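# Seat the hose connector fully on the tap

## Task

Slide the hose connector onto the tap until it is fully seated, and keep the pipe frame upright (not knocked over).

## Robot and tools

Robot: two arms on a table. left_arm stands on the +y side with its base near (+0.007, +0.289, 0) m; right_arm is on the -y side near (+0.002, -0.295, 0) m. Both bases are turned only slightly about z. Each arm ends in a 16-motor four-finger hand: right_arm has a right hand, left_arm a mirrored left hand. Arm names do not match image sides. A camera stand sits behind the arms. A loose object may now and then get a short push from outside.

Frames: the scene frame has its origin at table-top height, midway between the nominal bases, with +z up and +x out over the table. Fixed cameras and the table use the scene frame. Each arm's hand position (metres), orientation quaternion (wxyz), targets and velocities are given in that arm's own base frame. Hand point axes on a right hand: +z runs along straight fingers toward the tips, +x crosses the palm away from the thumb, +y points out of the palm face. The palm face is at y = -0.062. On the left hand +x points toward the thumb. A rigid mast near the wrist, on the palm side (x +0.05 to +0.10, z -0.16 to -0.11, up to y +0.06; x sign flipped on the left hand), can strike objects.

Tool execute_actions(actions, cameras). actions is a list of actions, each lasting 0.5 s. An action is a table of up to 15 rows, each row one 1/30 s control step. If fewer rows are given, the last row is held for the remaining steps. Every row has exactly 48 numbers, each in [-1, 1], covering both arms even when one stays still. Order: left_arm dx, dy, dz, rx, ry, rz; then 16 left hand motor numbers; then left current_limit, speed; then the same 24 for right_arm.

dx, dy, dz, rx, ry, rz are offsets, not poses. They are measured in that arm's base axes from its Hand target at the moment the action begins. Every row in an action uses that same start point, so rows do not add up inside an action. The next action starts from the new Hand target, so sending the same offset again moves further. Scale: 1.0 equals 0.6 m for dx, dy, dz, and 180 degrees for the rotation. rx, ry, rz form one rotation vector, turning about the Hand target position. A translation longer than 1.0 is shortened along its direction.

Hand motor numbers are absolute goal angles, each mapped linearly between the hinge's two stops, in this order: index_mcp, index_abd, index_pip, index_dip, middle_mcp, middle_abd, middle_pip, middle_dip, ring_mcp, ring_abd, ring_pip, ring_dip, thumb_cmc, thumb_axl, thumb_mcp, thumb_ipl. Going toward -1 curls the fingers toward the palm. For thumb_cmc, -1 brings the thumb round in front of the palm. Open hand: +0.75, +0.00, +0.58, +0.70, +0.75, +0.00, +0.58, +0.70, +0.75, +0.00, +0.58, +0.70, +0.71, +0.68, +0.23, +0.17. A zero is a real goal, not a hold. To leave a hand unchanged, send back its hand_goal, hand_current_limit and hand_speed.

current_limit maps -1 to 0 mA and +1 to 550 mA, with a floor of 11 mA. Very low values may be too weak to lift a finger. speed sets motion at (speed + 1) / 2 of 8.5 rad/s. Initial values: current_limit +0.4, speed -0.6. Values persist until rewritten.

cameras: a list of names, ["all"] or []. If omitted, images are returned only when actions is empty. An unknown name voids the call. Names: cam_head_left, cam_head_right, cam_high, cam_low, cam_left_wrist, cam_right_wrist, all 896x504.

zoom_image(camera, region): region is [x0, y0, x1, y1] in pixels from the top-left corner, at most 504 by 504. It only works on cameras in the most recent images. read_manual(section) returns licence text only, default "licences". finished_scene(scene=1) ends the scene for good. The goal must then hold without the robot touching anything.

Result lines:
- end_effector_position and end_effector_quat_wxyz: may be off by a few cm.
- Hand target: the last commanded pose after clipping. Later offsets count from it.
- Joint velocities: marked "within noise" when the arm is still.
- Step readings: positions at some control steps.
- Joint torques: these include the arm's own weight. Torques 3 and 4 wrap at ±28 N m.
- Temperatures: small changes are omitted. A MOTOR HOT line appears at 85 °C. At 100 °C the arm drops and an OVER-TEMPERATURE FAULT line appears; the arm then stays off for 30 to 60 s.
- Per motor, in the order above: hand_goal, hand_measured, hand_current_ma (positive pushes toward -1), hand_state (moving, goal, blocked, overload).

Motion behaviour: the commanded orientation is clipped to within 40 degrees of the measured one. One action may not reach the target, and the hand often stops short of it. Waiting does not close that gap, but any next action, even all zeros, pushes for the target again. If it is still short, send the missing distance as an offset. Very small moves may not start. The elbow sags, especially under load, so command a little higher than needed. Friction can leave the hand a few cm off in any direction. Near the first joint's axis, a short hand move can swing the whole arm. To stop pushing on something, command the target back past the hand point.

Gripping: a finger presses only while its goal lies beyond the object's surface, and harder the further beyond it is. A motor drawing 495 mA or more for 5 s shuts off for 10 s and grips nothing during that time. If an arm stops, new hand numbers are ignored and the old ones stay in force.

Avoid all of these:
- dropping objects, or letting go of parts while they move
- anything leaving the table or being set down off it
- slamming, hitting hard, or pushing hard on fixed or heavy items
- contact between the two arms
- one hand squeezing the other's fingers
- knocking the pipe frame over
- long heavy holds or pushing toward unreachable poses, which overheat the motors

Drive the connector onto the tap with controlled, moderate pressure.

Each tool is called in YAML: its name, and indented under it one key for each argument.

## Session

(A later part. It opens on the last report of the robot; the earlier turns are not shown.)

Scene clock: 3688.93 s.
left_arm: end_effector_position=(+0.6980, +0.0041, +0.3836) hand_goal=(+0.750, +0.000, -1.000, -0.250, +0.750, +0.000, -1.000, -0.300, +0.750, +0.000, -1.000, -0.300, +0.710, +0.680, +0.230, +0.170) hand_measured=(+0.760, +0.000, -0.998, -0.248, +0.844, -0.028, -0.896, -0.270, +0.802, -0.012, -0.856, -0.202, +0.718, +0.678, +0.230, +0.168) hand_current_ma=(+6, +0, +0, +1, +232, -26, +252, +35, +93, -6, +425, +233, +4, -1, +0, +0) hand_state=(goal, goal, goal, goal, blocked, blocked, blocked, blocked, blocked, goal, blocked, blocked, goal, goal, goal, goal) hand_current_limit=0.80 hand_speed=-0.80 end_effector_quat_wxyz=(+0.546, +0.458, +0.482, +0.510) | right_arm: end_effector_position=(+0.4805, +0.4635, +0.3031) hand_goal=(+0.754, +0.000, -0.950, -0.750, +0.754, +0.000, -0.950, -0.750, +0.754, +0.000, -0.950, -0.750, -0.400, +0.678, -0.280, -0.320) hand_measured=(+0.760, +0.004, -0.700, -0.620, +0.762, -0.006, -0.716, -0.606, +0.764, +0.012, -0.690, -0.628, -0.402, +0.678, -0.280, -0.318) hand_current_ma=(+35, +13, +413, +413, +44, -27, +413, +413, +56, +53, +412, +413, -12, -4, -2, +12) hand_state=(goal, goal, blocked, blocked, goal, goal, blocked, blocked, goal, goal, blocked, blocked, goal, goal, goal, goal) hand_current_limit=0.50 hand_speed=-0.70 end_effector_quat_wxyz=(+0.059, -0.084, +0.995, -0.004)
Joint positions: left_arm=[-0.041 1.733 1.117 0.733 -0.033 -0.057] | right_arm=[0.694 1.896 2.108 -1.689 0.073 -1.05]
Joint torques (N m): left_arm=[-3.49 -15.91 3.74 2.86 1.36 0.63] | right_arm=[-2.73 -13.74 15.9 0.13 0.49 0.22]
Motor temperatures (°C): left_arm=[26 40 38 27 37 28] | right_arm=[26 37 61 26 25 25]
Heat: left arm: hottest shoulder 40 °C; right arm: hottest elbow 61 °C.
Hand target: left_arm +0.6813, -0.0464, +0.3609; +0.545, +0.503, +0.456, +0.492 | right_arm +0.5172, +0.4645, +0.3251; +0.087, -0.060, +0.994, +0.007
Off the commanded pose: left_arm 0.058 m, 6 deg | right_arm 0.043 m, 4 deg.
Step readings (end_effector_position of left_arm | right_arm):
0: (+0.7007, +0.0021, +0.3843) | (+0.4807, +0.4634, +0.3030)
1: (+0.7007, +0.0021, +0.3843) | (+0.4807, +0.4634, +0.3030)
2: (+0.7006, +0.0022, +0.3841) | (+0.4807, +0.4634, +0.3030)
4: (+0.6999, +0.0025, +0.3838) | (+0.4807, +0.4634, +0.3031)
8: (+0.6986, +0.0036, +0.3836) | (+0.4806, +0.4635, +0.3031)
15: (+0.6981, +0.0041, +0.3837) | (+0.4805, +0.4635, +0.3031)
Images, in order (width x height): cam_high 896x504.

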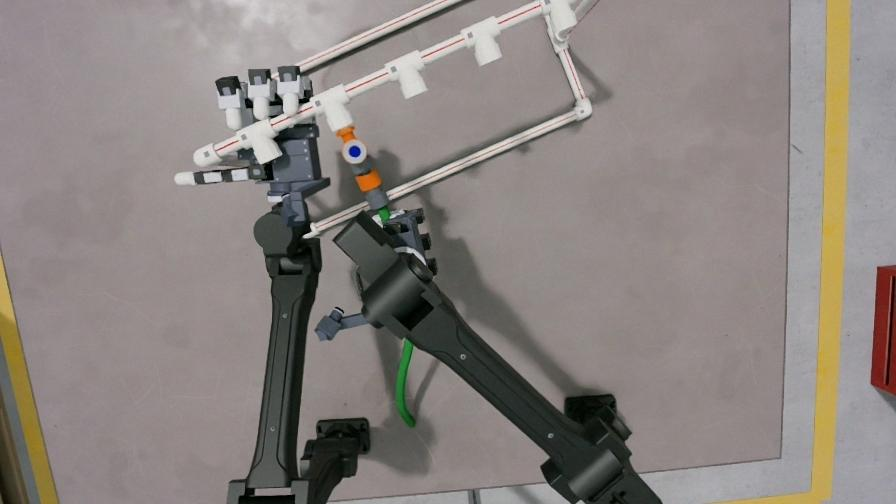

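execute_actions:
  actions:
    - [[-0.0133,0,0,0,0,0,0.75,0,-1,-0.25,0.75,0,-1,-0.3,0.75,0,-1,-0.3,0.71,0.68,0.23,0.17,0.8,-0.8,0.0224,0.0084,0.0071,0,0,0,0.754,0,-0.95,-0.75,0.754,0,-0.95,-0.75,0.754,0,-0.95,-0.75,-0.4,0.678,-0.28,-0.32,0.5,-0.7]]
  cameras: ["cam_high"]

zoom_image:
  camera: "cam_high"
  region: [345, 145, 390, 200]

Scene clock: 3697.40 s.
left_arm: end_effector_position=(+0.6909, +0.0171, +0.3838) hand_goal=(+0.750, +0.000, -1.000, -0.250, +0.750, +0.000, -1.000, -0.300, +0.750, +0.000, -1.000, -0.300, +0.710, +0.680, +0.230, +0.170) hand_measured=(+0.760, +0.000, -0.998, -0.248, +0.852, -0.038, -0.896, -0.272, +0.804, -0.012, -0.856, -0.202, +0.718, +0.678, +0.230, +0.168) hand_current_ma=(+6, +0, +0, +1, +271, -39, +252, +30, +95, -7, +425, +233, +4, -1, +0, +0) hand_state=(goal, goal, goal, goal, blocked, blocked, blocked, blocked, blocked, goal, blocked, blocked, goal, goal, goal, goal) hand_current_limit=0.80 hand_speed=-0.80 end_effector_quat_wxyz=(+0.542, +0.450, +0.488, +0.515) | right_arm: end_effector_position=(+0.4844, +0.4674, +0.3025) hand_goal=(+0.754, +0.000, -0.950, -0.750, +0.754, +0.000, -0.950, -0.750, +0.754, +0.000, -0.950, -0.750, -0.400, +0.678, -0.280, -0.320) hand_measured=(+0.760, +0.004, -0.700, -0.620, +0.762, -0.006, -0.716, -0.606, +0.766, +0.012, -0.690, -0.628, -0.402, +0.678, -0.280, -0.318) hand_current_ma=(+35, +20, +413, +412, +46, -25, +413, +413, +58, +53, +413, +413, -12, -4, -2, +12) hand_state=(goal, goal, blocked, blocked, goal, goal, blocked, blocked, goal, goal, blocked, blocked, goal, goal, goal, goal) hand_current_limit=0.50 hand_speed=-0.70 end_effector_quat_wxyz=(+0.061, -0.087, +0.994, -0.002)
Joint positions: left_arm=[-0.025 1.72 1.096 0.742 -0.04 -0.06] | right_arm=[0.694 1.911 2.128 -1.689 0.072 -1.055]
Joint torques (N m): left_arm=[-4.54 -16.03 3.41 2.73 1.67 0.68] | right_arm=[-3.31 -13.04 17.94 0.08 0.43 0.2]
Motor temperatures (°C): left_arm=[26 41 38 27 37 28] | right_arm=[26 37 63 26 25 25]
Heat: left arm: hottest shoulder 41 °C; right arm: hottest elbow 63 °C.
Hand target: left_arm +0.6734, -0.0464, +0.3609; +0.545, +0.503, +0.456, +0.492 | right_arm +0.5307, +0.4696, +0.3292; +0.087, -0.060, +0.994, +0.007
Off the commanded pose: left_arm 0.070 m, 8 deg | right_arm 0.054 m, 4 deg.
joint sent to its limit (right arm) — joint 4 (wrist pitch), lower limit. The joint targets are off in position, not in orientation.
Step readings (end_effector_position of left_arm | right_arm):
0: (+0.6980, +0.0041, +0.3836) | (+0.4805, +0.4635, +0.3031)
1: (+0.6980, +0.0041, +0.3836) | (+0.4805, +0.4635, +0.3031)
2: (+0.6979, +0.0041, +0.3833) | (+0.4806, +0.4636, +0.3026)
4: (+0.6967, +0.0048, +0.3833) | (+0.4805, +0.4638, +0.3023)
8: (+0.6939, +0.0096, +0.3837) | (+0.4817, +0.4653, +0.3024)
15: (+0.6910, +0.0170, +0.3836) | (+0.4843, +0.4673, +0.3026)
Images, in order (width x height): cam_high 896x504.

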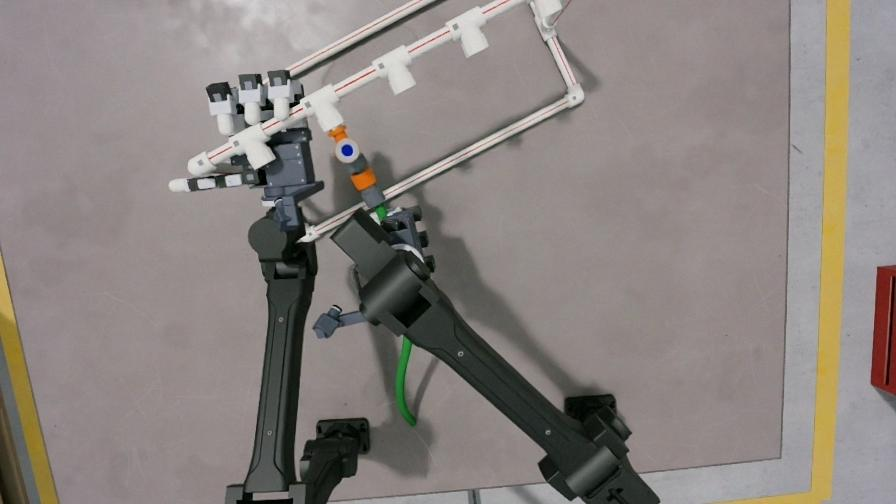

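Scaled by 9.164.

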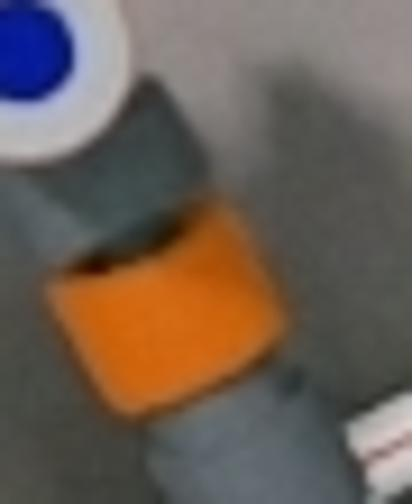

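execute_actions:
  actions:
    - [[0,-0.02,0,0,0,0,0.75,0,-1,-0.25,0.75,0,-1,-0.3,0.75,0,-1,-0.3,0.71,0.68,0.23,0.17,0.8,-0.8,-0.0003,-0.0034,0.005,0.02,0.0075,0.0063,0.754,0,-0.95,-0.75,0.754,0,-0.95,-0.75,0.754,0,-0.95,-0.75,-0.4,0.678,-0.28,-0.32,0.5,-0.7],[0,-0.033,0,0,0,0,0.75,0,-1,-0.25,0.75,0,-1,-0.3,0.75,0,-1,-0.3,0.71,0.68,0.23,0.17,0.8,-0.8,-0.0007,-0.0068,0.01,0.04,0.015,0.0126,0.754,0,-0.95,-0.75,0.754,0,-0.95,-0.75,0.754,0,-0.95,-0.75,-0.4,0.678,-0.28,-0.32,0.5,-0.7]]
    - [[0,0,0,0,0,0,0.75,0,-1,-0.25,0.75,0,-1,-0.3,0.75,0,-1,-0.3,0.71,0.68,0.23,0.17,0.8,-0.8,0.0007,0.0068,-0.01,-0.04,-0.015,-0.0126,0.754,0,-0.95,-0.75,0.754,0,-0.95,-0.75,0.754,0,-0.95,-0.75,-0.4,0.678,-0.28,-0.32,0.5,-0.7],[0,0,0,0,0,0,0.75,0,-1,-0.25,0.75,0,-1,-0.3,0.75,0,-1,-0.3,0.71,0.68,0.23,0.17,0.8,-0.8,0.0014,0.0136,-0.02,-0.08,-0.03,-0.0252,0.754,0,-0.95,-0.75,0.754,0,-0.95,-0.75,0.754,0,-0.95,-0.75,-0.4,0.678,-0.28,-0.32,0.5,-0.7]]
    - [[0,0,0,0,0,0,0.75,0,-1,-0.25,0.75,0,-1,-0.3,0.75,0,-1,-0.3,0.71,0.68,0.23,0.17,0.8,-0.8,-0.0007,-0.0068,0.01,0.04,0.015,0.0126,0.754,0,-0.95,-0.75,0.754,0,-0.95,-0.75,0.754,0,-0.95,-0.75,-0.4,0.678,-0.28,-0.32,0.5,-0.7]]
  cameras: ["cam_high"]

zoom_image:
  camera: "cam_high"
  region: [335, 140, 385, 200]

Scene clock: 3722.63 s.
left_arm: end_effector_position=(+0.6871, +0.0133, +0.3842) hand_goal=(+0.750, +0.000, -1.000, -0.250, +0.750, +0.000, -1.000, -0.300, +0.750, +0.000, -1.000, -0.300, +0.710, +0.680, +0.230, +0.170) hand_measured=(+0.760, +0.000, -0.998, -0.248, +0.854, -0.042, -0.896, -0.274, +0.800, -0.014, -0.856, -0.202, +0.718, +0.678, +0.230, +0.168) hand_current_ma=(+6, +0, +0, +1, +275, -49, +252, +28, +86, -9, +425, +231, +4, -1, +0, +0) hand_state=(goal, goal, goal, goal, blocked, blocked, blocked, blocked, blocked, goal, blocked, blocked, goal, goal, goal, goal) hand_current_limit=0.80 hand_speed=-0.80 end_effector_quat_wxyz=(+0.538, +0.442, +0.494, +0.521) | right_arm: end_effector_position=(+0.4959, +0.4611, +0.3029) hand_goal=(+0.754, +0.000, -0.950, -0.750, +0.754, +0.000, -0.950, -0.750, +0.754, +0.000, -0.950, -0.750, -0.400, +0.678, -0.280, -0.320) hand_measured=(+0.764, +0.014, -0.704, -0.620, +0.768, +0.002, -0.716, -0.606, +0.768, +0.014, -0.690, -0.630, -0.402, +0.678, -0.280, -0.318) hand_current_ma=(+49, +64, +413, +413, +68, +9, +413, +413, +75, +56, +412, +413, -9, -3, -3, +12) hand_state=(goal, goal, blocked, blocked, goal, goal, blocked, blocked, goal, goal, blocked, blocked, goal, goal, goal, goal) hand_current_limit=0.50 hand_speed=-0.70 end_effector_quat_wxyz=(+0.067, -0.077, +0.995, -0.006)
Joint positions: left_arm=[-0.04 1.715 1.089 0.748 -0.078 -0.062] | right_arm=[0.68 1.92 2.142 -1.689 0.085 -1.05]
Joint torques (N m): left_arm=[-6.24 -15.38 4.11 2.56 1.74 0.73] | right_arm=[-2.26 -13.51 17.32 0.1 -0.03 0.13]
Motor temperatures (°C): left_arm=[27 41 37 27 39 29] | right_arm=[26 37 75 26 25 25]
Heat: left arm: hottest shoulder 41 °C; right arm: hottest elbow 75 °C.
Hand target: left_arm +0.6733, -0.0663, +0.3609; +0.545, +0.503, +0.456, +0.492 | right_arm +0.5307, +0.4696, +0.3291; +0.087, -0.060, +0.994, +0.007
Off the commanded pose: left_arm 0.084 m, 9 deg | right_arm 0.044 m, 3 deg.
joint sent to its limit (right arm) — joint 4 (wrist pitch), lower limit. The joint targets are off in position, not in orientation.
Step readings (end_effector_position of left_arm | right_arm):
0: (+0.6909, +0.0171, +0.3838) | (+0.4844, +0.4674, +0.3025)
1: (+0.6909, +0.0171, +0.3838) | (+0.4842, +0.4675, +0.3026)
2: (+0.6908, +0.0175, +0.3838) | (+0.4838, +0.4680, +0.3030)
4: (+0.6901, +0.0184, +0.3838) | (+0.4834, +0.4683, +0.3053)
8: (+0.6896, +0.0182, +0.3838) | (+0.4833, +0.4667, +0.3095)
15: (+0.6895, +0.0181, +0.3838) | (+0.4823, +0.4663, +0.3103)
16: (+0.6895, +0.0181, +0.3838) | (+0.4826, +0.4659, +0.3102)
17: (+0.6893, +0.0181, +0.3840) | (+0.4841, +0.4641, +0.3091)
19: (+0.6878, +0.0138, +0.3842) | (+0.4901, +0.4601, +0.3059)
23: (+0.6872, +0.0130, +0.3842) | (+0.4946, +0.4586, +0.2991)
30: (+0.6871, +0.0132, +0.3842) | (+0.4970, +0.4596, +0.2972)
31: (+0.6871, +0.0132, +0.3842) | (+0.4969, +0.4599, +0.2973)
32: (+0.6871, +0.0132, +0.3842) | (+0.4957, +0.4613, +0.2976)
34: (+0.6871, +0.0133, +0.3842) | (+0.4962, +0.4615, +0.2997)
38: (+0.6871, +0.0133, +0.3842) | (+0.4963, +0.4611, +0.3024)
45: (+0.6871, +0.0133, +0.3842) | (+0.4958, +0.4613, +0.3029)
Images, in order (width x height): cam_high 896x504.

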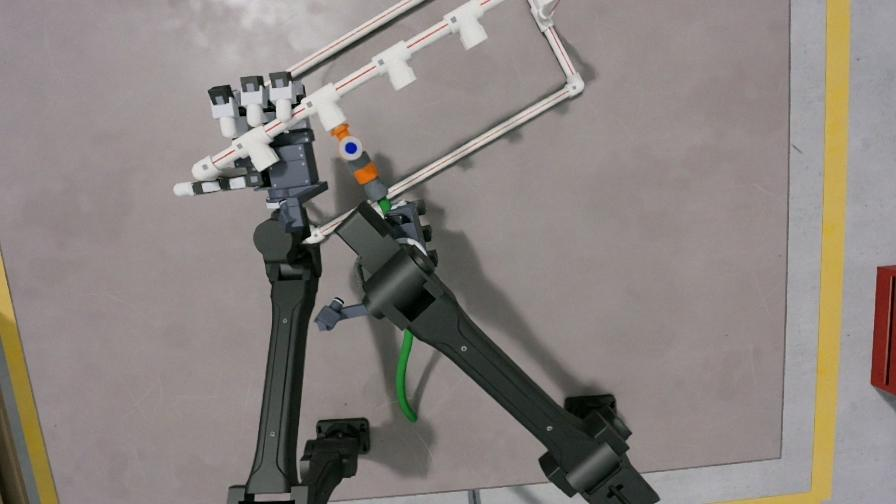

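Scaled by 8.400.

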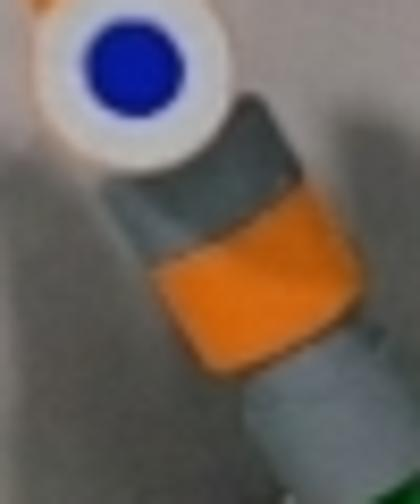

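execute_actions:
  actions: []

zoom_image:
  camera: "cam_low"
  region: [428, 182, 472, 224]

zoom_image:
  camera: "cam_right_wrist"
  region: [600, 290, 740, 410]

Scene clock: 3726.63 s.
left_arm: end_effector_position=(+0.6871, +0.0133, +0.3842) hand_goal=(+0.750, +0.000, -1.000, -0.250, +0.750, +0.000, -1.000, -0.300, +0.750, +0.000, -1.000, -0.300, +0.710, +0.680, +0.230, +0.170) hand_measured=(+0.760, +0.000, -0.998, -0.248, +0.854, -0.042, -0.896, -0.274, +0.800, -0.014, -0.856, -0.202, +0.718, +0.678, +0.230, +0.168) hand_current_ma=(+6, +0, +0, +1, +275, -49, +252, +28, +86, -9, +425, +231, +4, -1, +0, +0) hand_state=(goal, goal, goal, goal, blocked, blocked, blocked, blocked, blocked, goal, blocked, blocked, goal, goal, goal, goal) hand_current_limit=0.80 hand_speed=-0.80 end_effector_quat_wxyz=(+0.538, +0.442, +0.494, +0.521) | right_arm: end_effector_position=(+0.4958, +0.4612, +0.3029) hand_goal=(+0.754, +0.000, -0.950, -0.750, +0.754, +0.000, -0.950, -0.750, +0.754, +0.000, -0.950, -0.750, -0.400, +0.678, -0.280, -0.320) hand_measured=(+0.764, +0.014, -0.704, -0.620, +0.768, +0.002, -0.716, -0.606, +0.768, +0.014, -0.690, -0.630, -0.402, +0.678, -0.280, -0.318) hand_current_ma=(+49, +64, +413, +413, +68, +9, +413, +413, +75, +56, +413, +413, -9, -3, -3, +12) hand_state=(goal, goal, blocked, blocked, goal, goal, blocked, blocked, goal, goal, blocked, blocked, goal, goal, goal, goal) hand_current_limit=0.50 hand_speed=-0.70 end_effector_quat_wxyz=(+0.067, -0.077, +0.995, -0.006)
Joint positions: left_arm=[-0.04 1.715 1.089 0.748 -0.078 -0.062] | right_arm=[0.68 1.92 2.142 -1.689 0.085 -1.05]
Joint velocities: within noise
Joint torques (N m): left_arm=[-6.18 -15.03 4.15 2.59 1.77 0.72] | right_arm=[-2.26 -13.45 17.33 0.1 -0.03 0.15]
Motor temperatures (°C): left_arm=[27 41 37 27 39 29] | right_arm=[26 37 77 26 25 25]
Heat: left arm: hottest shoulder 41 °C; right arm: hottest elbow 77 °C.
Hand target: left_arm +0.6733, -0.0663, +0.3609; +0.545, +0.503, +0.456, +0.492 | right_arm +0.5306, +0.4696, +0.3291; +0.087, -0.060, +0.994, +0.007
Off the commanded pose: left_arm 0.084 m, 9 deg | right_arm 0.044 m, 3 deg.
camera_calibration:
cam_left_wrist: T_world_to_cam=[[0.072313, -0.828953, -0.554625, 0.138956], [-0.63973, 0.388075, -0.663433, 0.645493], [0.765191, 0.402785, -0.502243, -0.209894], [0, 0, 0, 1]] pos_world=[0.563501, -0.0507698, 0.399892]
cam_right_wrist: T_world_to_cam=[[0.65014, 0.749101, 0.127139, -0.678989], [0.378344, -0.464278, 0.800813, -0.263544], [0.658918, -0.472539, -0.585264, 0.197027], [0, 0, 0, 1]] pos_world=[0.411323, 0.479377, 0.412688]

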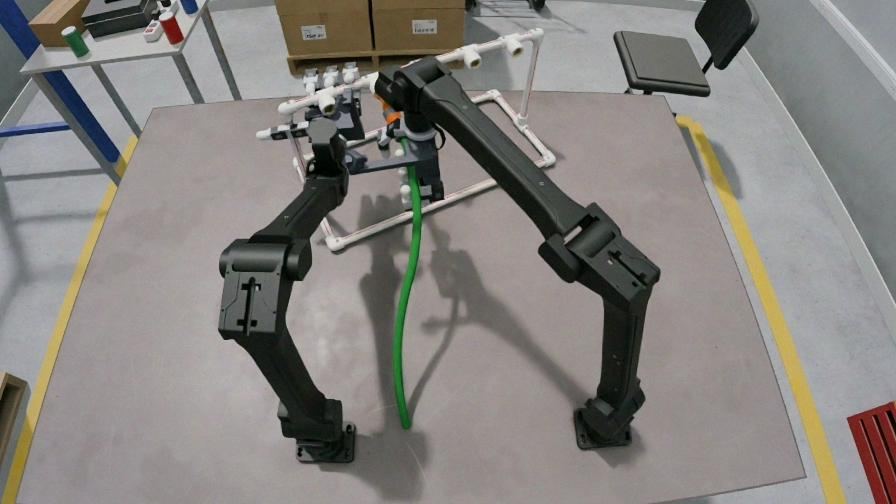

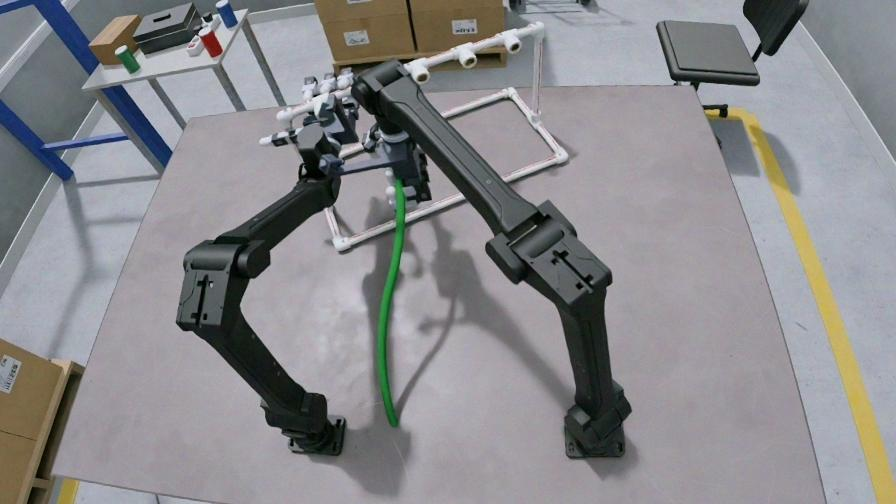

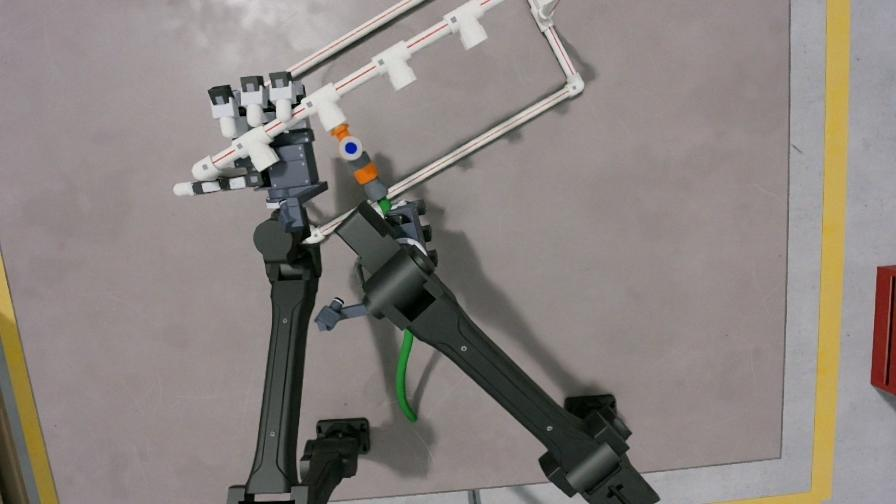

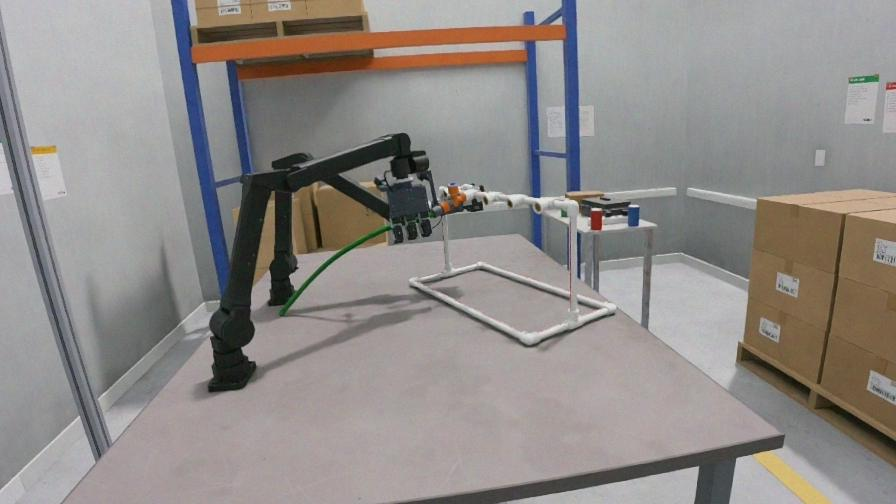

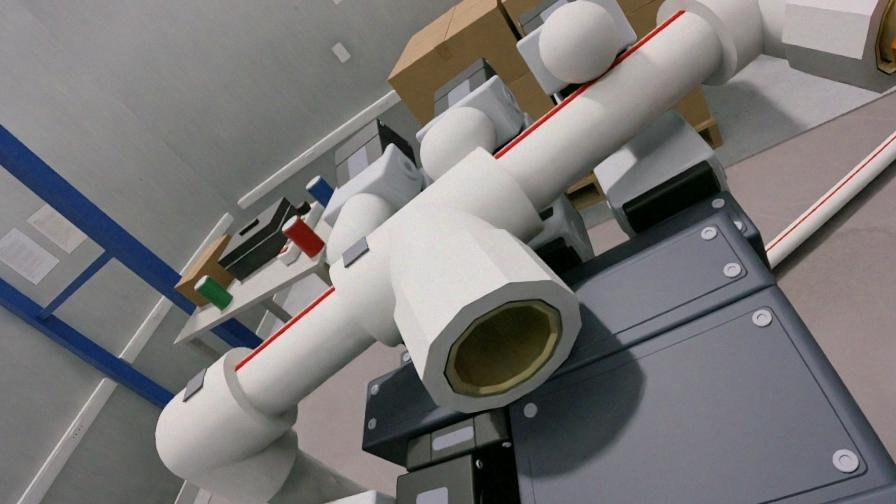

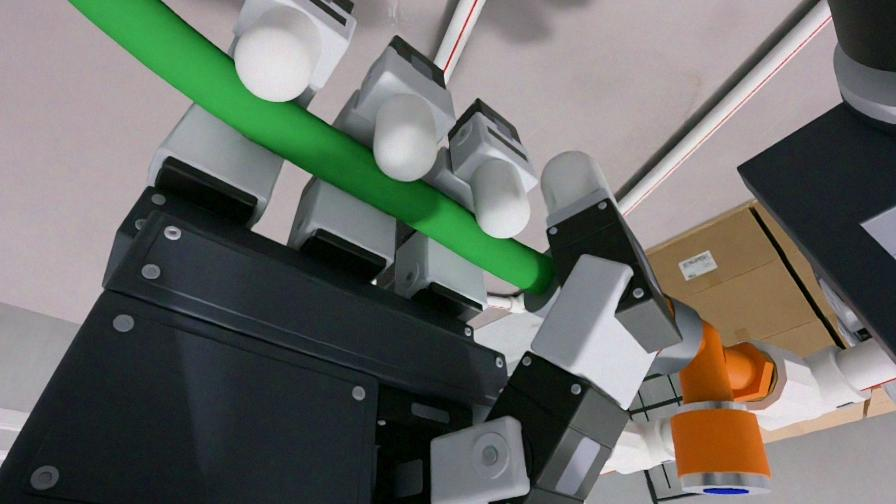

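Scaled by 11.455.

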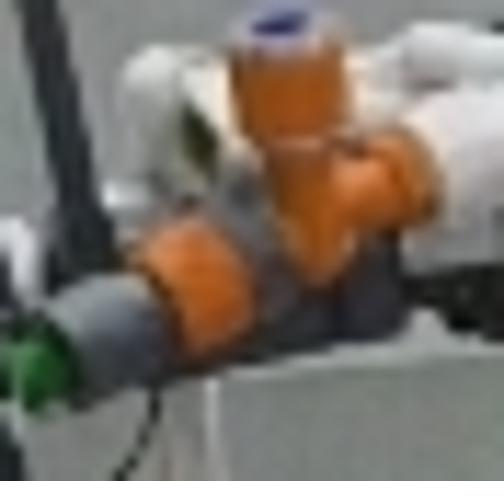

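Scaled by 3.600.

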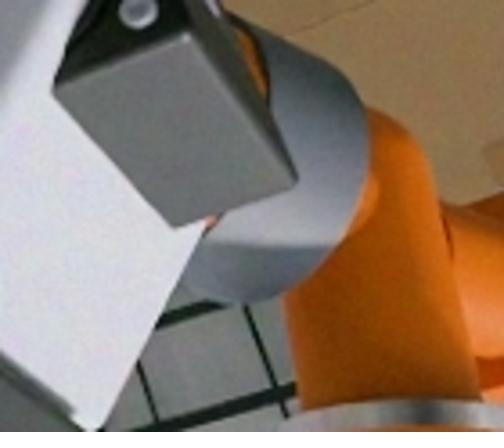

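execute_actions:
  actions:
    - [[0.004,0.022,0.004,0,0,0,0.75,0,-1,-0.25,0.75,0,-1,-0.3,0.75,0,-1,-0.3,0.71,0.68,0.23,0.17,0.8,-0.8,-0.009,-0.002,-0.007,0,0,0,0.754,0,-0.95,-0.75,0.754,0,-0.95,-0.75,0.754,0,-0.95,-0.75,-0.4,0.678,-0.28,-0.32,0.5,-0.7],[0.006,0.033,0.008,0,0,0,0.75,0,-1,-0.25,0.75,0,-1,-0.3,0.75,0,-1,-0.3,0.71,0.68,0.23,0.17,0.8,-0.8,-0.018,-0.004,-0.014,0,0,0,0.754,0,-0.95,-0.75,0.754,0,-0.95,-0.75,0.754,0,-0.95,-0.75,-0.4,0.678,-0.28,-0.32,0.5,-0.7],[0.01,0.06,0.012,0,0,0,0.75,0,-1,-0.25,0.75,0,-1,-0.3,0.75,0,-1,-0.3,0.71,0.68,0.23,0.17,0.8,-0.8,-0.028,-0.006,-0.02,0,0,0,0.754,0,-0.95,-0.75,0.754,0,-0.95,-0.75,0.754,0,-0.95,-0.75,-0.4,0.678,-0.28,-0.32,0.5,-0.7]]
    - [[0.005,0.03,0.006,0,0,0,0.75,0,-1,-0.25,0.75,0,-1,-0.3,0.75,0,-1,-0.3,0.71,0.68,0.23,0.17,0.8,-0.8,-0.015,-0.004,-0.012,0,0,0,0.754,0,-0.95,-0.75,0.754,0,-0.95,-0.75,0.754,0,-0.95,-0.75,-0.4,0.678,-0.28,-0.32,0.5,-0.7],[0.013,0.06,0.012,0,0,0,0.75,0,-1,-0.25,0.75,0,-1,-0.3,0.75,0,-1,-0.3,0.71,0.68,0.23,0.17,0.8,-0.8,-0.03,-0.008,-0.024,0,0,0,0.754,0,-0.95,-0.75,0.754,0,-0.95,-0.75,0.754,0,-0.95,-0.75,-0.4,0.678,-0.28,-0.32,0.5,-0.7]]
  cameras: ["cam_high"]

zoom_image:
  camera: "cam_high"
  region: [335, 140, 385, 200]

Scene clock: 3751.93 s.
left_arm: end_effector_position=(+0.6903, +0.0155, +0.3847) hand_goal=(+0.750, +0.000, -1.000, -0.250, +0.750, +0.000, -1.000, -0.300, +0.750, +0.000, -1.000, -0.300, +0.710, +0.680, +0.230, +0.170) hand_measured=(+0.760, +0.000, -0.998, -0.248, +0.850, -0.050, -0.896, -0.270, +0.802, -0.020, -0.850, -0.202, +0.718, +0.694, +0.256, +0.168) hand_current_ma=(+6, +0, +0, +1, +260, -63, +252, +33, +90, -15, +454, +233, +4, +16, +41, +0) hand_state=(goal, goal, goal, goal, blocked, blocked, blocked, blocked, blocked, blocked, blocked, blocked, goal, goal, blocked, goal) hand_current_limit=0.80 hand_speed=-0.80 end_effector_quat_wxyz=(+0.562, +0.469, +0.472, +0.491) | right_arm: end_effector_position=(+0.4842, +0.4679, +0.3021) hand_goal=(+0.754, +0.000, -0.950, -0.750, +0.754, +0.000, -0.950, -0.750, +0.754, +0.000, -0.950, -0.750, -0.400, +0.678, -0.280, -0.320) hand_measured=(+0.744, +0.016, -0.704, -0.620, +0.764, +0.002, -0.716, -0.606, +0.768, +0.014, -0.690, -0.630, -0.402, +0.678, -0.280, -0.318) hand_current_ma=(-50, +72, +412, +413, +54, +9, +412, +413, +75, +56, +413, +413, -9, -3, -3, +12) hand_state=(goal, goal, blocked, blocked, goal, goal, blocked, blocked, goal, goal, blocked, blocked, goal, goal, goal, goal) hand_current_limit=0.50 hand_speed=-0.70 end_effector_quat_wxyz=(+0.079, -0.085, +0.993, +0.004)
Joint positions: left_arm=[-0.004 1.709 1.089 0.735 0.059 -0.077] | right_arm=[0.698 1.879 2.072 -1.629 0.083 -1.048]
Joint torques (N m): left_arm=[1.08 -15.27 7.38 1.4 1.51 0.73] | right_arm=[-1.73 -16.97 7.49 1.05 0.23 0.38]
Motor temperatures (°C): left_arm=[27 41 37 27 40 29] | right_arm=[26 36 83 26 25 25]
Heat: left arm: hottest shoulder 41 °C; right arm: hottest elbow 83 °C.
Hand target: left_arm +0.6871, +0.0058, +0.3753; +0.545, +0.503, +0.456, +0.492 | right_arm +0.4959, +0.4611, +0.3028; +0.087, -0.060, +0.994, +0.007
Off the commanded pose: left_arm 0.014 m, 5 deg | right_arm 0.013 m, 3 deg.
Step readings (end_effector_position of left_arm | right_arm):
0: (+0.6871, +0.0133, +0.3842) | (+0.4958, +0.4612, +0.3029)
1: (+0.6871, +0.0133, +0.3842) | (+0.4958, +0.4612, +0.3029)
2: (+0.6872, +0.0134, +0.3842) | (+0.4958, +0.4612, +0.3029)
4: (+0.6876, +0.0137, +0.3842) | (+0.4958, +0.4612, +0.3029)
8: (+0.6884, +0.0146, +0.3843) | (+0.4958, +0.4612, +0.3029)
15: (+0.6884, +0.0148, +0.3846) | (+0.4958, +0.4612, +0.3029)
16: (+0.6884, +0.0150, +0.3846) | (+0.4958, +0.4612, +0.3029)
17: (+0.6886, +0.0150, +0.3845) | (+0.4958, +0.4612, +0.3032)
19: (+0.6889, +0.0156, +0.3850) | (+0.4941, +0.4609, +0.3018)
23: (+0.6899, +0.0153, +0.3851) | (+0.4865, +0.4659, +0.3023)
30: (+0.6902, +0.0156, +0.3849) | (+0.4842, +0.4678, +0.3021)
Images, in order (width x height): cam_high 896x504.

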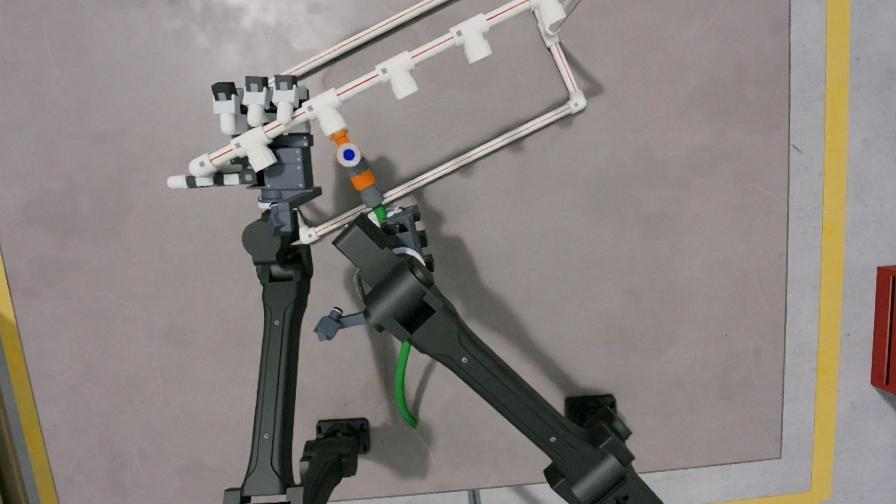

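Scaled by 8.400.

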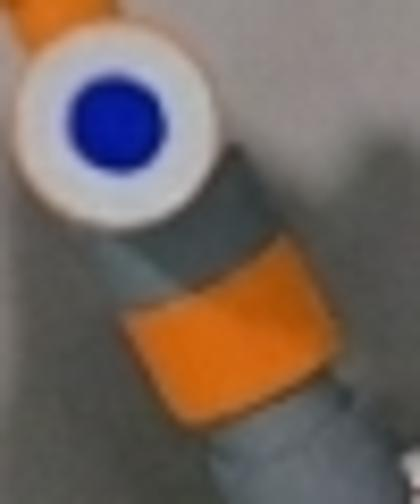

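execute_actions:
  actions:
    - [[0,0,0,0,0,0,0.9,0,0.58,0.7,0.9,0,0.58,0.7,0.9,0,0.58,0.7,0.71,0.68,0.23,0.17,0.5,-0.8,0,0,0,0,0,0,0.754,0,-0.95,-0.75,0.754,0,-0.95,-0.75,0.754,0,-0.95,-0.75,-0.4,0.678,-0.28,-0.32,0.5,-0.7]]
    - [[0,0,-0.004,0,0,0,0.9,0,0.58,0.7,0.9,0,0.58,0.7,0.9,0,0.58,0.7,0.71,0.68,0.23,0.17,0.5,-0.8,0,0,0,0,0,0,0.754,0,-0.95,-0.75,0.754,0,-0.95,-0.75,0.754,0,-0.95,-0.75,-0.4,0.678,-0.28,-0.32,0.5,-0.7]]
    - [[0,0,-0.006,0,0,0,0.9,0,0.58,0.7,0.9,0,0.58,0.7,0.9,0,0.58,0.7,0.71,0.68,0.23,0.17,0.5,-0.8,0,0,0,0,0,0,0.754,0,-0.95,-0.75,0.754,0,-0.95,-0.75,0.754,0,-0.95,-0.75,-0.4,0.678,-0.28,-0.32,0.5,-0.7]]
    - [[0,0,-0.006,0,0,0,0.9,0,0.58,0.7,0.9,0,0.58,0.7,0.9,0,0.58,0.7,0.71,0.68,0.23,0.17,0.5,-0.8,0,0,0,0,0,0,0.754,0,-0.95,-0.75,0.754,0,-0.95,-0.75,0.754,0,-0.95,-0.75,-0.4,0.678,-0.28,-0.32,0.5,-0.7]]
    - [[0,0,-0.006,0,0,0,0.9,0,0.58,0.7,0.9,0,0.58,0.7,0.9,0,0.58,0.7,0.71,0.68,0.23,0.17,0.5,-0.8,0,0,0,0,0,0,0.754,0,-0.95,-0.75,0.754,0,-0.95,-0.75,0.754,0,-0.95,-0.75,-0.4,0.678,-0.28,-0.32,0.5,-0.7]]
  cameras: ["all"]

Scene clock: 3814.13 s.
left_arm: end_effector_position=(+0.6899, +0.0078, +0.3662) hand_goal=(+0.900, +0.000, +0.580, +0.700, +0.900, +0.000, +0.580, +0.700, +0.900, +0.000, +0.580, +0.700, +0.710, +0.680, +0.230, +0.170) hand_measured=(+0.908, +0.000, +0.580, +0.698, +0.908, -0.002, +0.580, +0.698, +0.908, -0.004, +0.580, +0.698, +0.720, +0.682, +0.232, +0.168) hand_current_ma=(+4, +0, +0, -1, +4, -1, +0, +0, +4, -1, +0, -1, +5, +1, +1, +0) hand_state=(goal, goal, goal, goal, goal, goal, goal, goal, goal, goal, goal, goal, goal, goal, goal, goal) hand_current_limit=0.50 hand_speed=-0.80 end_effector_quat_wxyz=(+0.547, +0.500, +0.463, +0.486) | right_arm: end_effector_position=(+0.4851, +0.4683, +0.3024) hand_goal=(+0.754, +0.000, -0.950, -0.750, +0.754, +0.000, -0.950, -0.750, +0.754, +0.000, -0.950, -0.750, -0.400, +0.678, -0.280, -0.320) hand_measured=(+0.744, +0.016, -0.704, -0.620, +0.764, +0.002, -0.716, -0.606, +0.768, +0.014, -0.690, -0.630, -0.402, +0.678, -0.280, -0.318) hand_current_ma=(-50, +72, +413, +413, +54, +9, +413, +413, +75, +56, +413, +413, -9, -3, -3, +12) hand_state=(goal, goal, blocked, blocked, goal, goal, blocked, blocked, goal, goal, blocked, blocked, goal, goal, goal, goal) hand_current_limit=0.50 hand_speed=-0.70 end_effector_quat_wxyz=(+0.080, -0.084, +0.993, +0.005)
Joint positions: left_arm=[0 1.714 1.064 0.722 0.097 -0.027] | right_arm=[0.698 1.879 2.072 -1.625 0.084 -1.047]
Joint torques (N m): left_arm=[0.85 -14.04 8.39 3.08 0.11 0.23] | right_arm=[-1.67 -16.97 7.53 0.98 0.22 0.38]
Motor temperatures (°C): left_arm=[26 39 40 27 39 29] | right_arm=[26 41 62 26 25 25]
Heat: left arm: hottest elbow 40 °C; right arm: hottest elbow 62 °C.
Hand target: left_arm +0.6871, +0.0059, +0.3621; +0.545, +0.503, +0.456, +0.492 | right_arm +0.4960, +0.4611, +0.3028; +0.087, -0.060, +0.994, +0.007
Off the commanded pose: left_arm 0.005 m, 1 deg | right_arm 0.013 m, 3 deg.
Step readings (end_effector_position of left_arm | right_arm):
0: (+0.6903, +0.0155, +0.3847) | (+0.4842, +0.4679, +0.3021)
1: (+0.6903, +0.0155, +0.3847) | (+0.4842, +0.4679, +0.3021)
2: (+0.6904, +0.0154, +0.3846) | (+0.4842, +0.4679, +0.3021)
4: (+0.6905, +0.0150, +0.3847) | (+0.4843, +0.4679, +0.3021)
8: (+0.6896, +0.0131, +0.3840) | (+0.4851, +0.4683, +0.3024)
15: (+0.6893, +0.0091, +0.3765) | (+0.4851, +0.4683, +0.3024)
16: (+0.6893, +0.0087, +0.3758) | (+0.4851, +0.4683, +0.3024)
17: (+0.6893, +0.0085, +0.3756) | (+0.4851, +0.4683, +0.3024)
19: (+0.6892, +0.0083, +0.3754) | (+0.4851, +0.4683, +0.3024)
23: (+0.6892, +0.0080, +0.3753) | (+0.4851, +0.4683, +0.3024)
30: (+0.6892, +0.0079, +0.3753) | (+0.4851, +0.4683, +0.3024)
31: (+0.6892, +0.0079, +0.3753) | (+0.4851, +0.4683, +0.3024)
32: (+0.6892, +0.0079, +0.3753) | (+0.4851, +0.4683, +0.3024)
34: (+0.6892, +0.0079, +0.3753) | (+0.4851, +0.4683, +0.3024)
38: (+0.6892, +0.0079, +0.3753) | (+0.4851, +0.4683, +0.3024)
45: (+0.6892, +0.0079, +0.3753) | (+0.4851, +0.4683, +0.3024)
46: (+0.6892, +0.0079, +0.3753) | (+0.4851, +0.4683, +0.3024)
47: (+0.6892, +0.0079, +0.3753) | (+0.4851, +0.4683, +0.3024)
49: (+0.6889, +0.0078, +0.3743) | (+0.4851, +0.4683, +0.3024)
53: (+0.6886, +0.0078, +0.3710) | (+0.4851, +0.4683, +0.3024)
60: (+0.6890, +0.0078, +0.3689) | (+0.4851, +0.4683, +0.3024)
61: (+0.6890, +0.0078, +0.3689) | (+0.4851, +0.4683, +0.3024)
62: (+0.6890, +0.0078, +0.3689) | (+0.4851, +0.4683, +0.3024)
64: (+0.6891, +0.0078, +0.3688) | (+0.4851, +0.4683, +0.3024)
68: (+0.6894, +0.0078, +0.3677) | (+0.4851, +0.4683, +0.3024)
75: (+0.6900, +0.0078, +0.3661) | (+0.4851, +0.4683, +0.3024)
camera_calibration:
cam_left_wrist: T_world_to_cam=[[-0.0623907, -0.799329, -0.597646, 0.232688], [-0.61257, 0.503424, -0.609362, 0.59808], [0.78795, 0.328081, -0.521054, -0.226962], [0, 0, 0, 1]] pos_world=[0.559718, -0.0406318, 0.385253]
cam_right_wrist: T_world_to_cam=[[0.634901, 0.755703, 0.160666, -0.683224], [0.365045, -0.476707, 0.799682, -0.24317], [0.680913, -0.449068, -0.578528, 0.183401], [0, 0, 0, 1]] pos_world=[0.397667, 0.482754, 0.410333]

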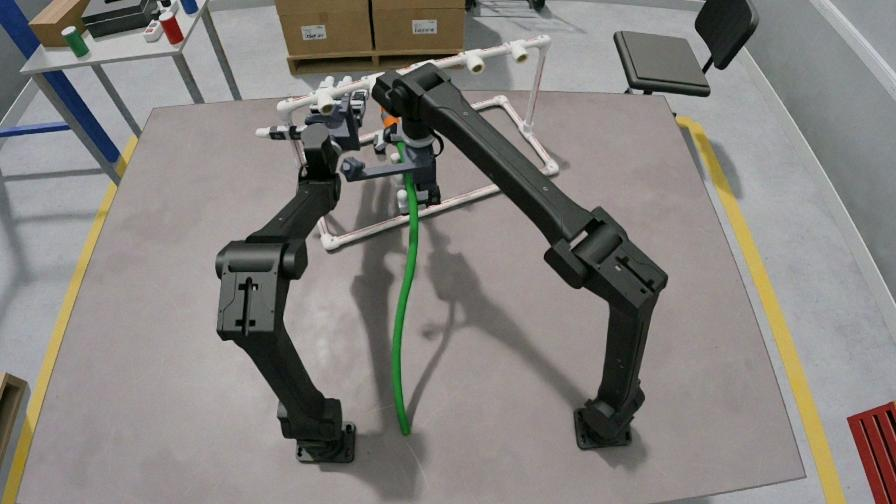

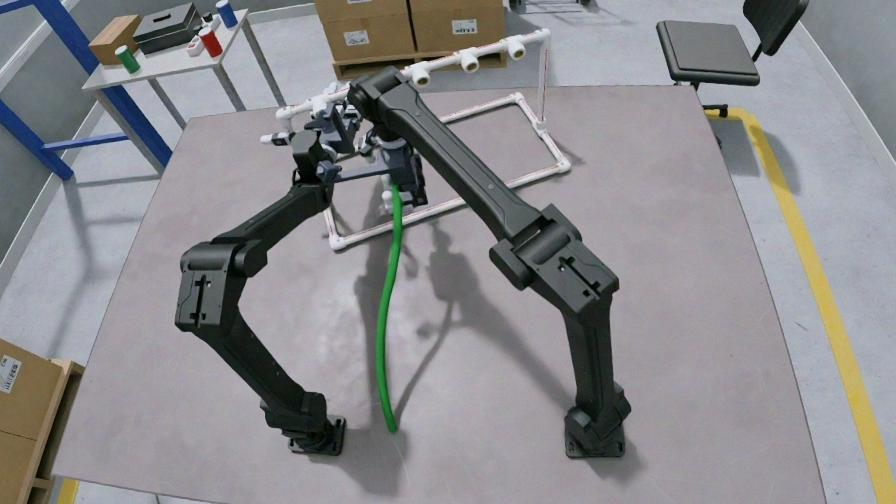

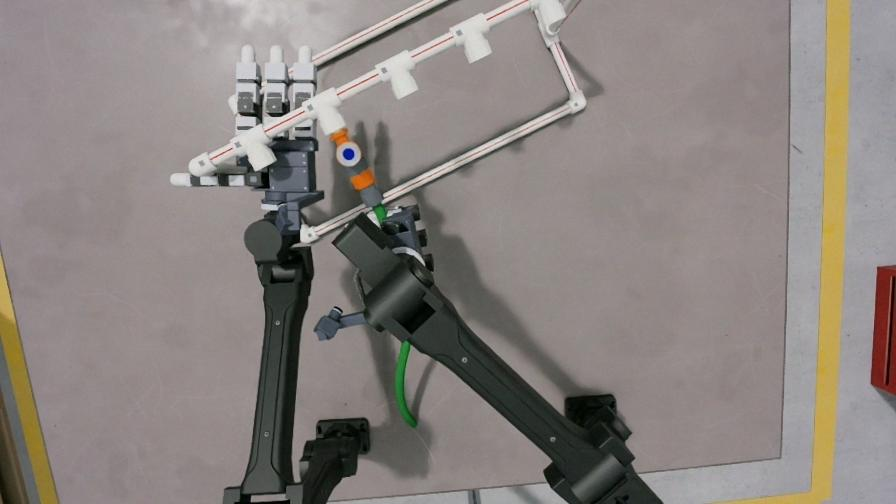

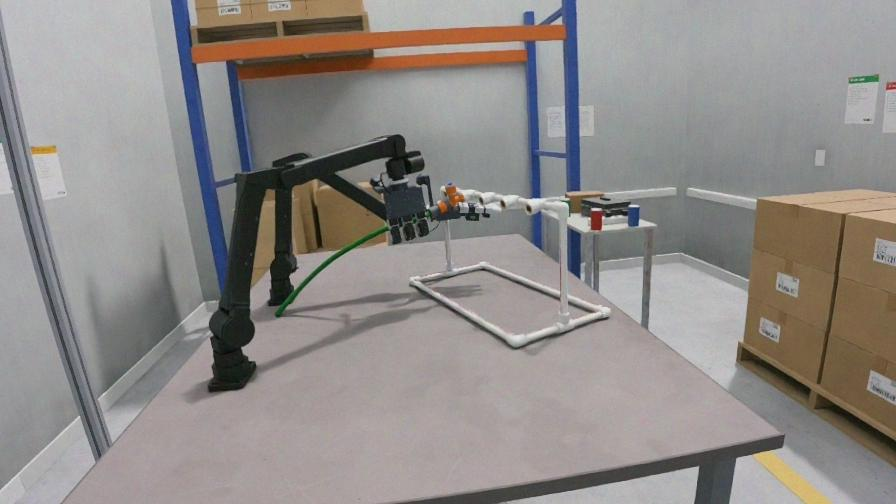

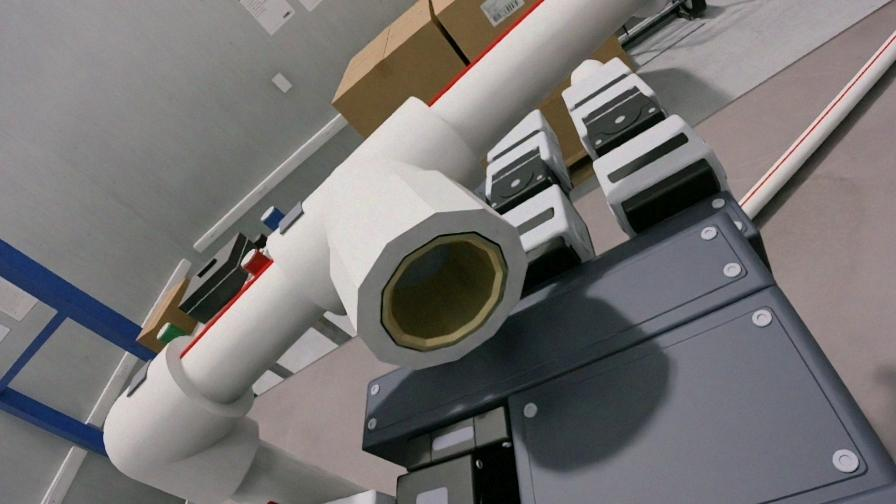

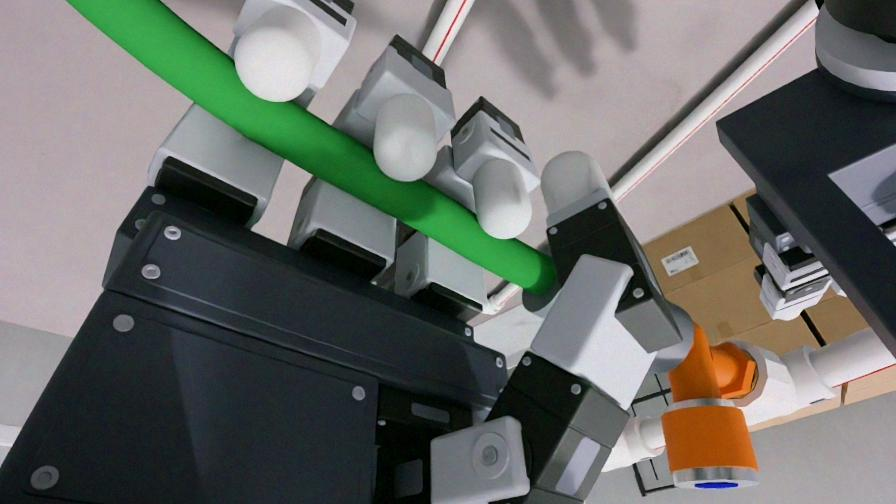

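execute_actions:
  actions:
    - [[0,0,-0.033,0,0,0,0.9,0,0.58,0.7,0.9,0,0.58,0.7,0.9,0,0.58,0.7,0.71,0.68,0.23,0.17,0.5,-0.8,0,0,0,0,0,0,0.754,0,-0.95,-0.75,0.754,0,-0.95,-0.75,0.754,0,-0.95,-0.75,-0.4,0.678,-0.28,-0.32,0.5,-0.7]]
    - [[-0.03,0,0,0,0,0,0.9,0,0.58,0.7,0.9,0,0.58,0.7,0.9,0,0.58,0.7,0.71,0.68,0.23,0.17,0.5,-0.8,0,0,0,0,0,0,0.754,0,-0.95,-0.75,0.754,0,-0.95,-0.75,0.754,0,-0.95,-0.75,-0.4,0.678,-0.28,-0.32,0.5,-0.7],[-0.0667,0,0,0,0,0,0.9,0,0.58,0.7,0.9,0,0.58,0.7,0.9,0,0.58,0.7,0.71,0.68,0.23,0.17,0.5,-0.8,0,0,0,0,0,0,0.754,0,-0.95,-0.75,0.754,0,-0.95,-0.75,0.754,0,-0.95,-0.75,-0.4,0.678,-0.28,-0.32,0.5,-0.7]]
  cameras: ["cam_high", "cam_left_wrist"]

Scene clock: 3835.90 s.
left_arm: end_effector_position=(+0.6555, +0.0077, +0.3280) hand_goal=(+0.900, +0.000, +0.580, +0.700, +0.900, +0.000, +0.580, +0.700, +0.900, +0.000, +0.580, +0.700, +0.710, +0.680, +0.230, +0.170) hand_measured=(+0.908, +0.000, +0.580, +0.698, +0.908, -0.002, +0.580, +0.698, +0.908, -0.004, +0.580, +0.698, +0.720, +0.682, +0.232, +0.168) hand_current_ma=(+5, +0, +0, -1, +5, -1, +0, +0, +5, -1, +0, -1, +5, +1, +0, +0) hand_state=(goal, goal, goal, goal, goal, goal, goal, goal, goal, goal, goal, goal, goal, goal, goal, goal) hand_current_limit=0.50 hand_speed=-0.80 end_effector_quat_wxyz=(+0.540, +0.507, +0.470, +0.479) | right_arm: end_effector_position=(+0.4851, +0.4683, +0.3024) hand_goal=(+0.754, +0.000, -0.950, -0.750, +0.754, +0.000, -0.950, -0.750, +0.754, +0.000, -0.950, -0.750, -0.400, +0.678, -0.280, -0.320) hand_measured=(+0.744, +0.016, -0.704, -0.620, +0.764, +0.002, -0.716, -0.606, +0.768, +0.014, -0.690, -0.630, -0.402, +0.678, -0.280, -0.318) hand_current_ma=(-50, +72, +413, +413, +54, +9, +413, +413, +75, +56, +413, +413, -9, -3, -3, +12) hand_state=(goal, goal, blocked, blocked, goal, goal, blocked, blocked, goal, goal, blocked, blocked, goal, goal, goal, goal) hand_current_limit=0.50 hand_speed=-0.70 end_effector_quat_wxyz=(+0.080, -0.084, +0.993, +0.005)
Joint positions: left_arm=[0 1.692 0.925 0.811 0.097 -0.026] | right_arm=[0.698 1.879 2.072 -1.625 0.084 -1.047]
Joint torques (N m): left_arm=[0.97 -14.92 8.21 3.19 0.06 0.22] | right_arm=[-1.73 -17.03 7.53 0.96 0.22 0.38]
Motor temperatures (°C): left_arm=[26 39 40 27 36 28] | right_arm=[26 41 59 26 25 25]
Heat: left arm: hottest elbow 40 °C; right arm: hottest elbow 59 °C.
Hand target: left_arm +0.6471, +0.0059, +0.3422; +0.545, +0.503, +0.456, +0.492 | right_arm +0.4960, +0.4611, +0.3028; +0.087, -0.060, +0.994, +0.007
Off the commanded pose: left_arm 0.017 m, 2 deg | right_arm 0.013 m, 3 deg.
Step readings (end_effector_position of left_arm | right_arm):
0: (+0.6899, +0.0078, +0.3662) | (+0.4851, +0.4683, +0.3024)
1: (+0.6898, +0.0078, +0.3661) | (+0.4851, +0.4683, +0.3024)
2: (+0.6894, +0.0078, +0.3659) | (+0.4851, +0.4683, +0.3024)
4: (+0.6879, +0.0078, +0.3643) | (+0.4851, +0.4683, +0.3024)
8: (+0.6885, +0.0078, +0.3528) | (+0.4851, +0.4683, +0.3024)
15: (+0.6912, +0.0078, +0.3369) | (+0.4851, +0.4683, +0.3024)
16: (+0.6911, +0.0078, +0.3369) | (+0.4851, +0.4683, +0.3024)
17: (+0.6904, +0.0078, +0.3363) | (+0.4851, +0.4683, +0.3024)
19: (+0.6836, +0.0077, +0.3338) | (+0.4851, +0.4683, +0.3024)
23: (+0.6653, +0.0077, +0.3220) | (+0.4851, +0.4683, +0.3024)
30: (+0.6570, +0.0077, +0.3248) | (+0.4851, +0.4683, +0.3024)
camera_calibration:
cam_left_wrist: T_world_to_cam=[[-0.0788647, -0.798851, -0.596337, 0.217983], [-0.629252, 0.503859, -0.59175, 0.558843], [0.77319, 0.328578, -0.542415, -0.203027], [0, 0, 0, 1]] pos_world=[0.525823, -0.0407319, 0.350562]
Images, in order (width x height): cam_high 896x504, cam_left_wrist 896x504.

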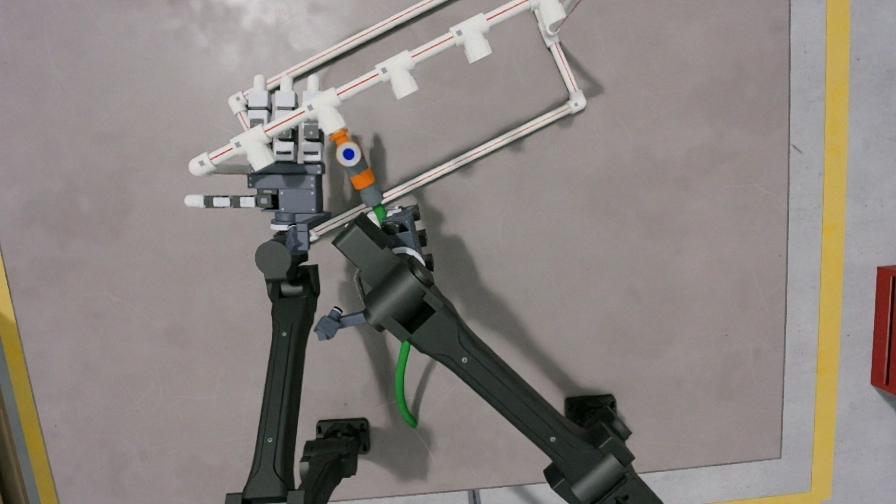

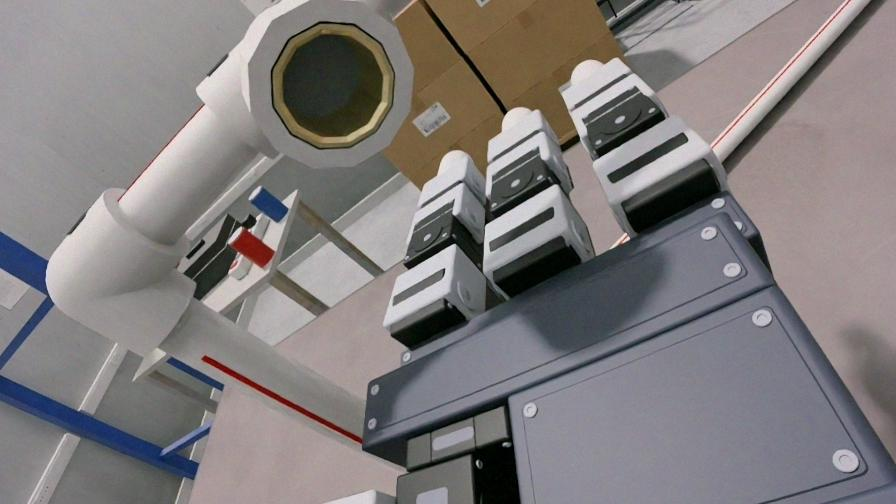

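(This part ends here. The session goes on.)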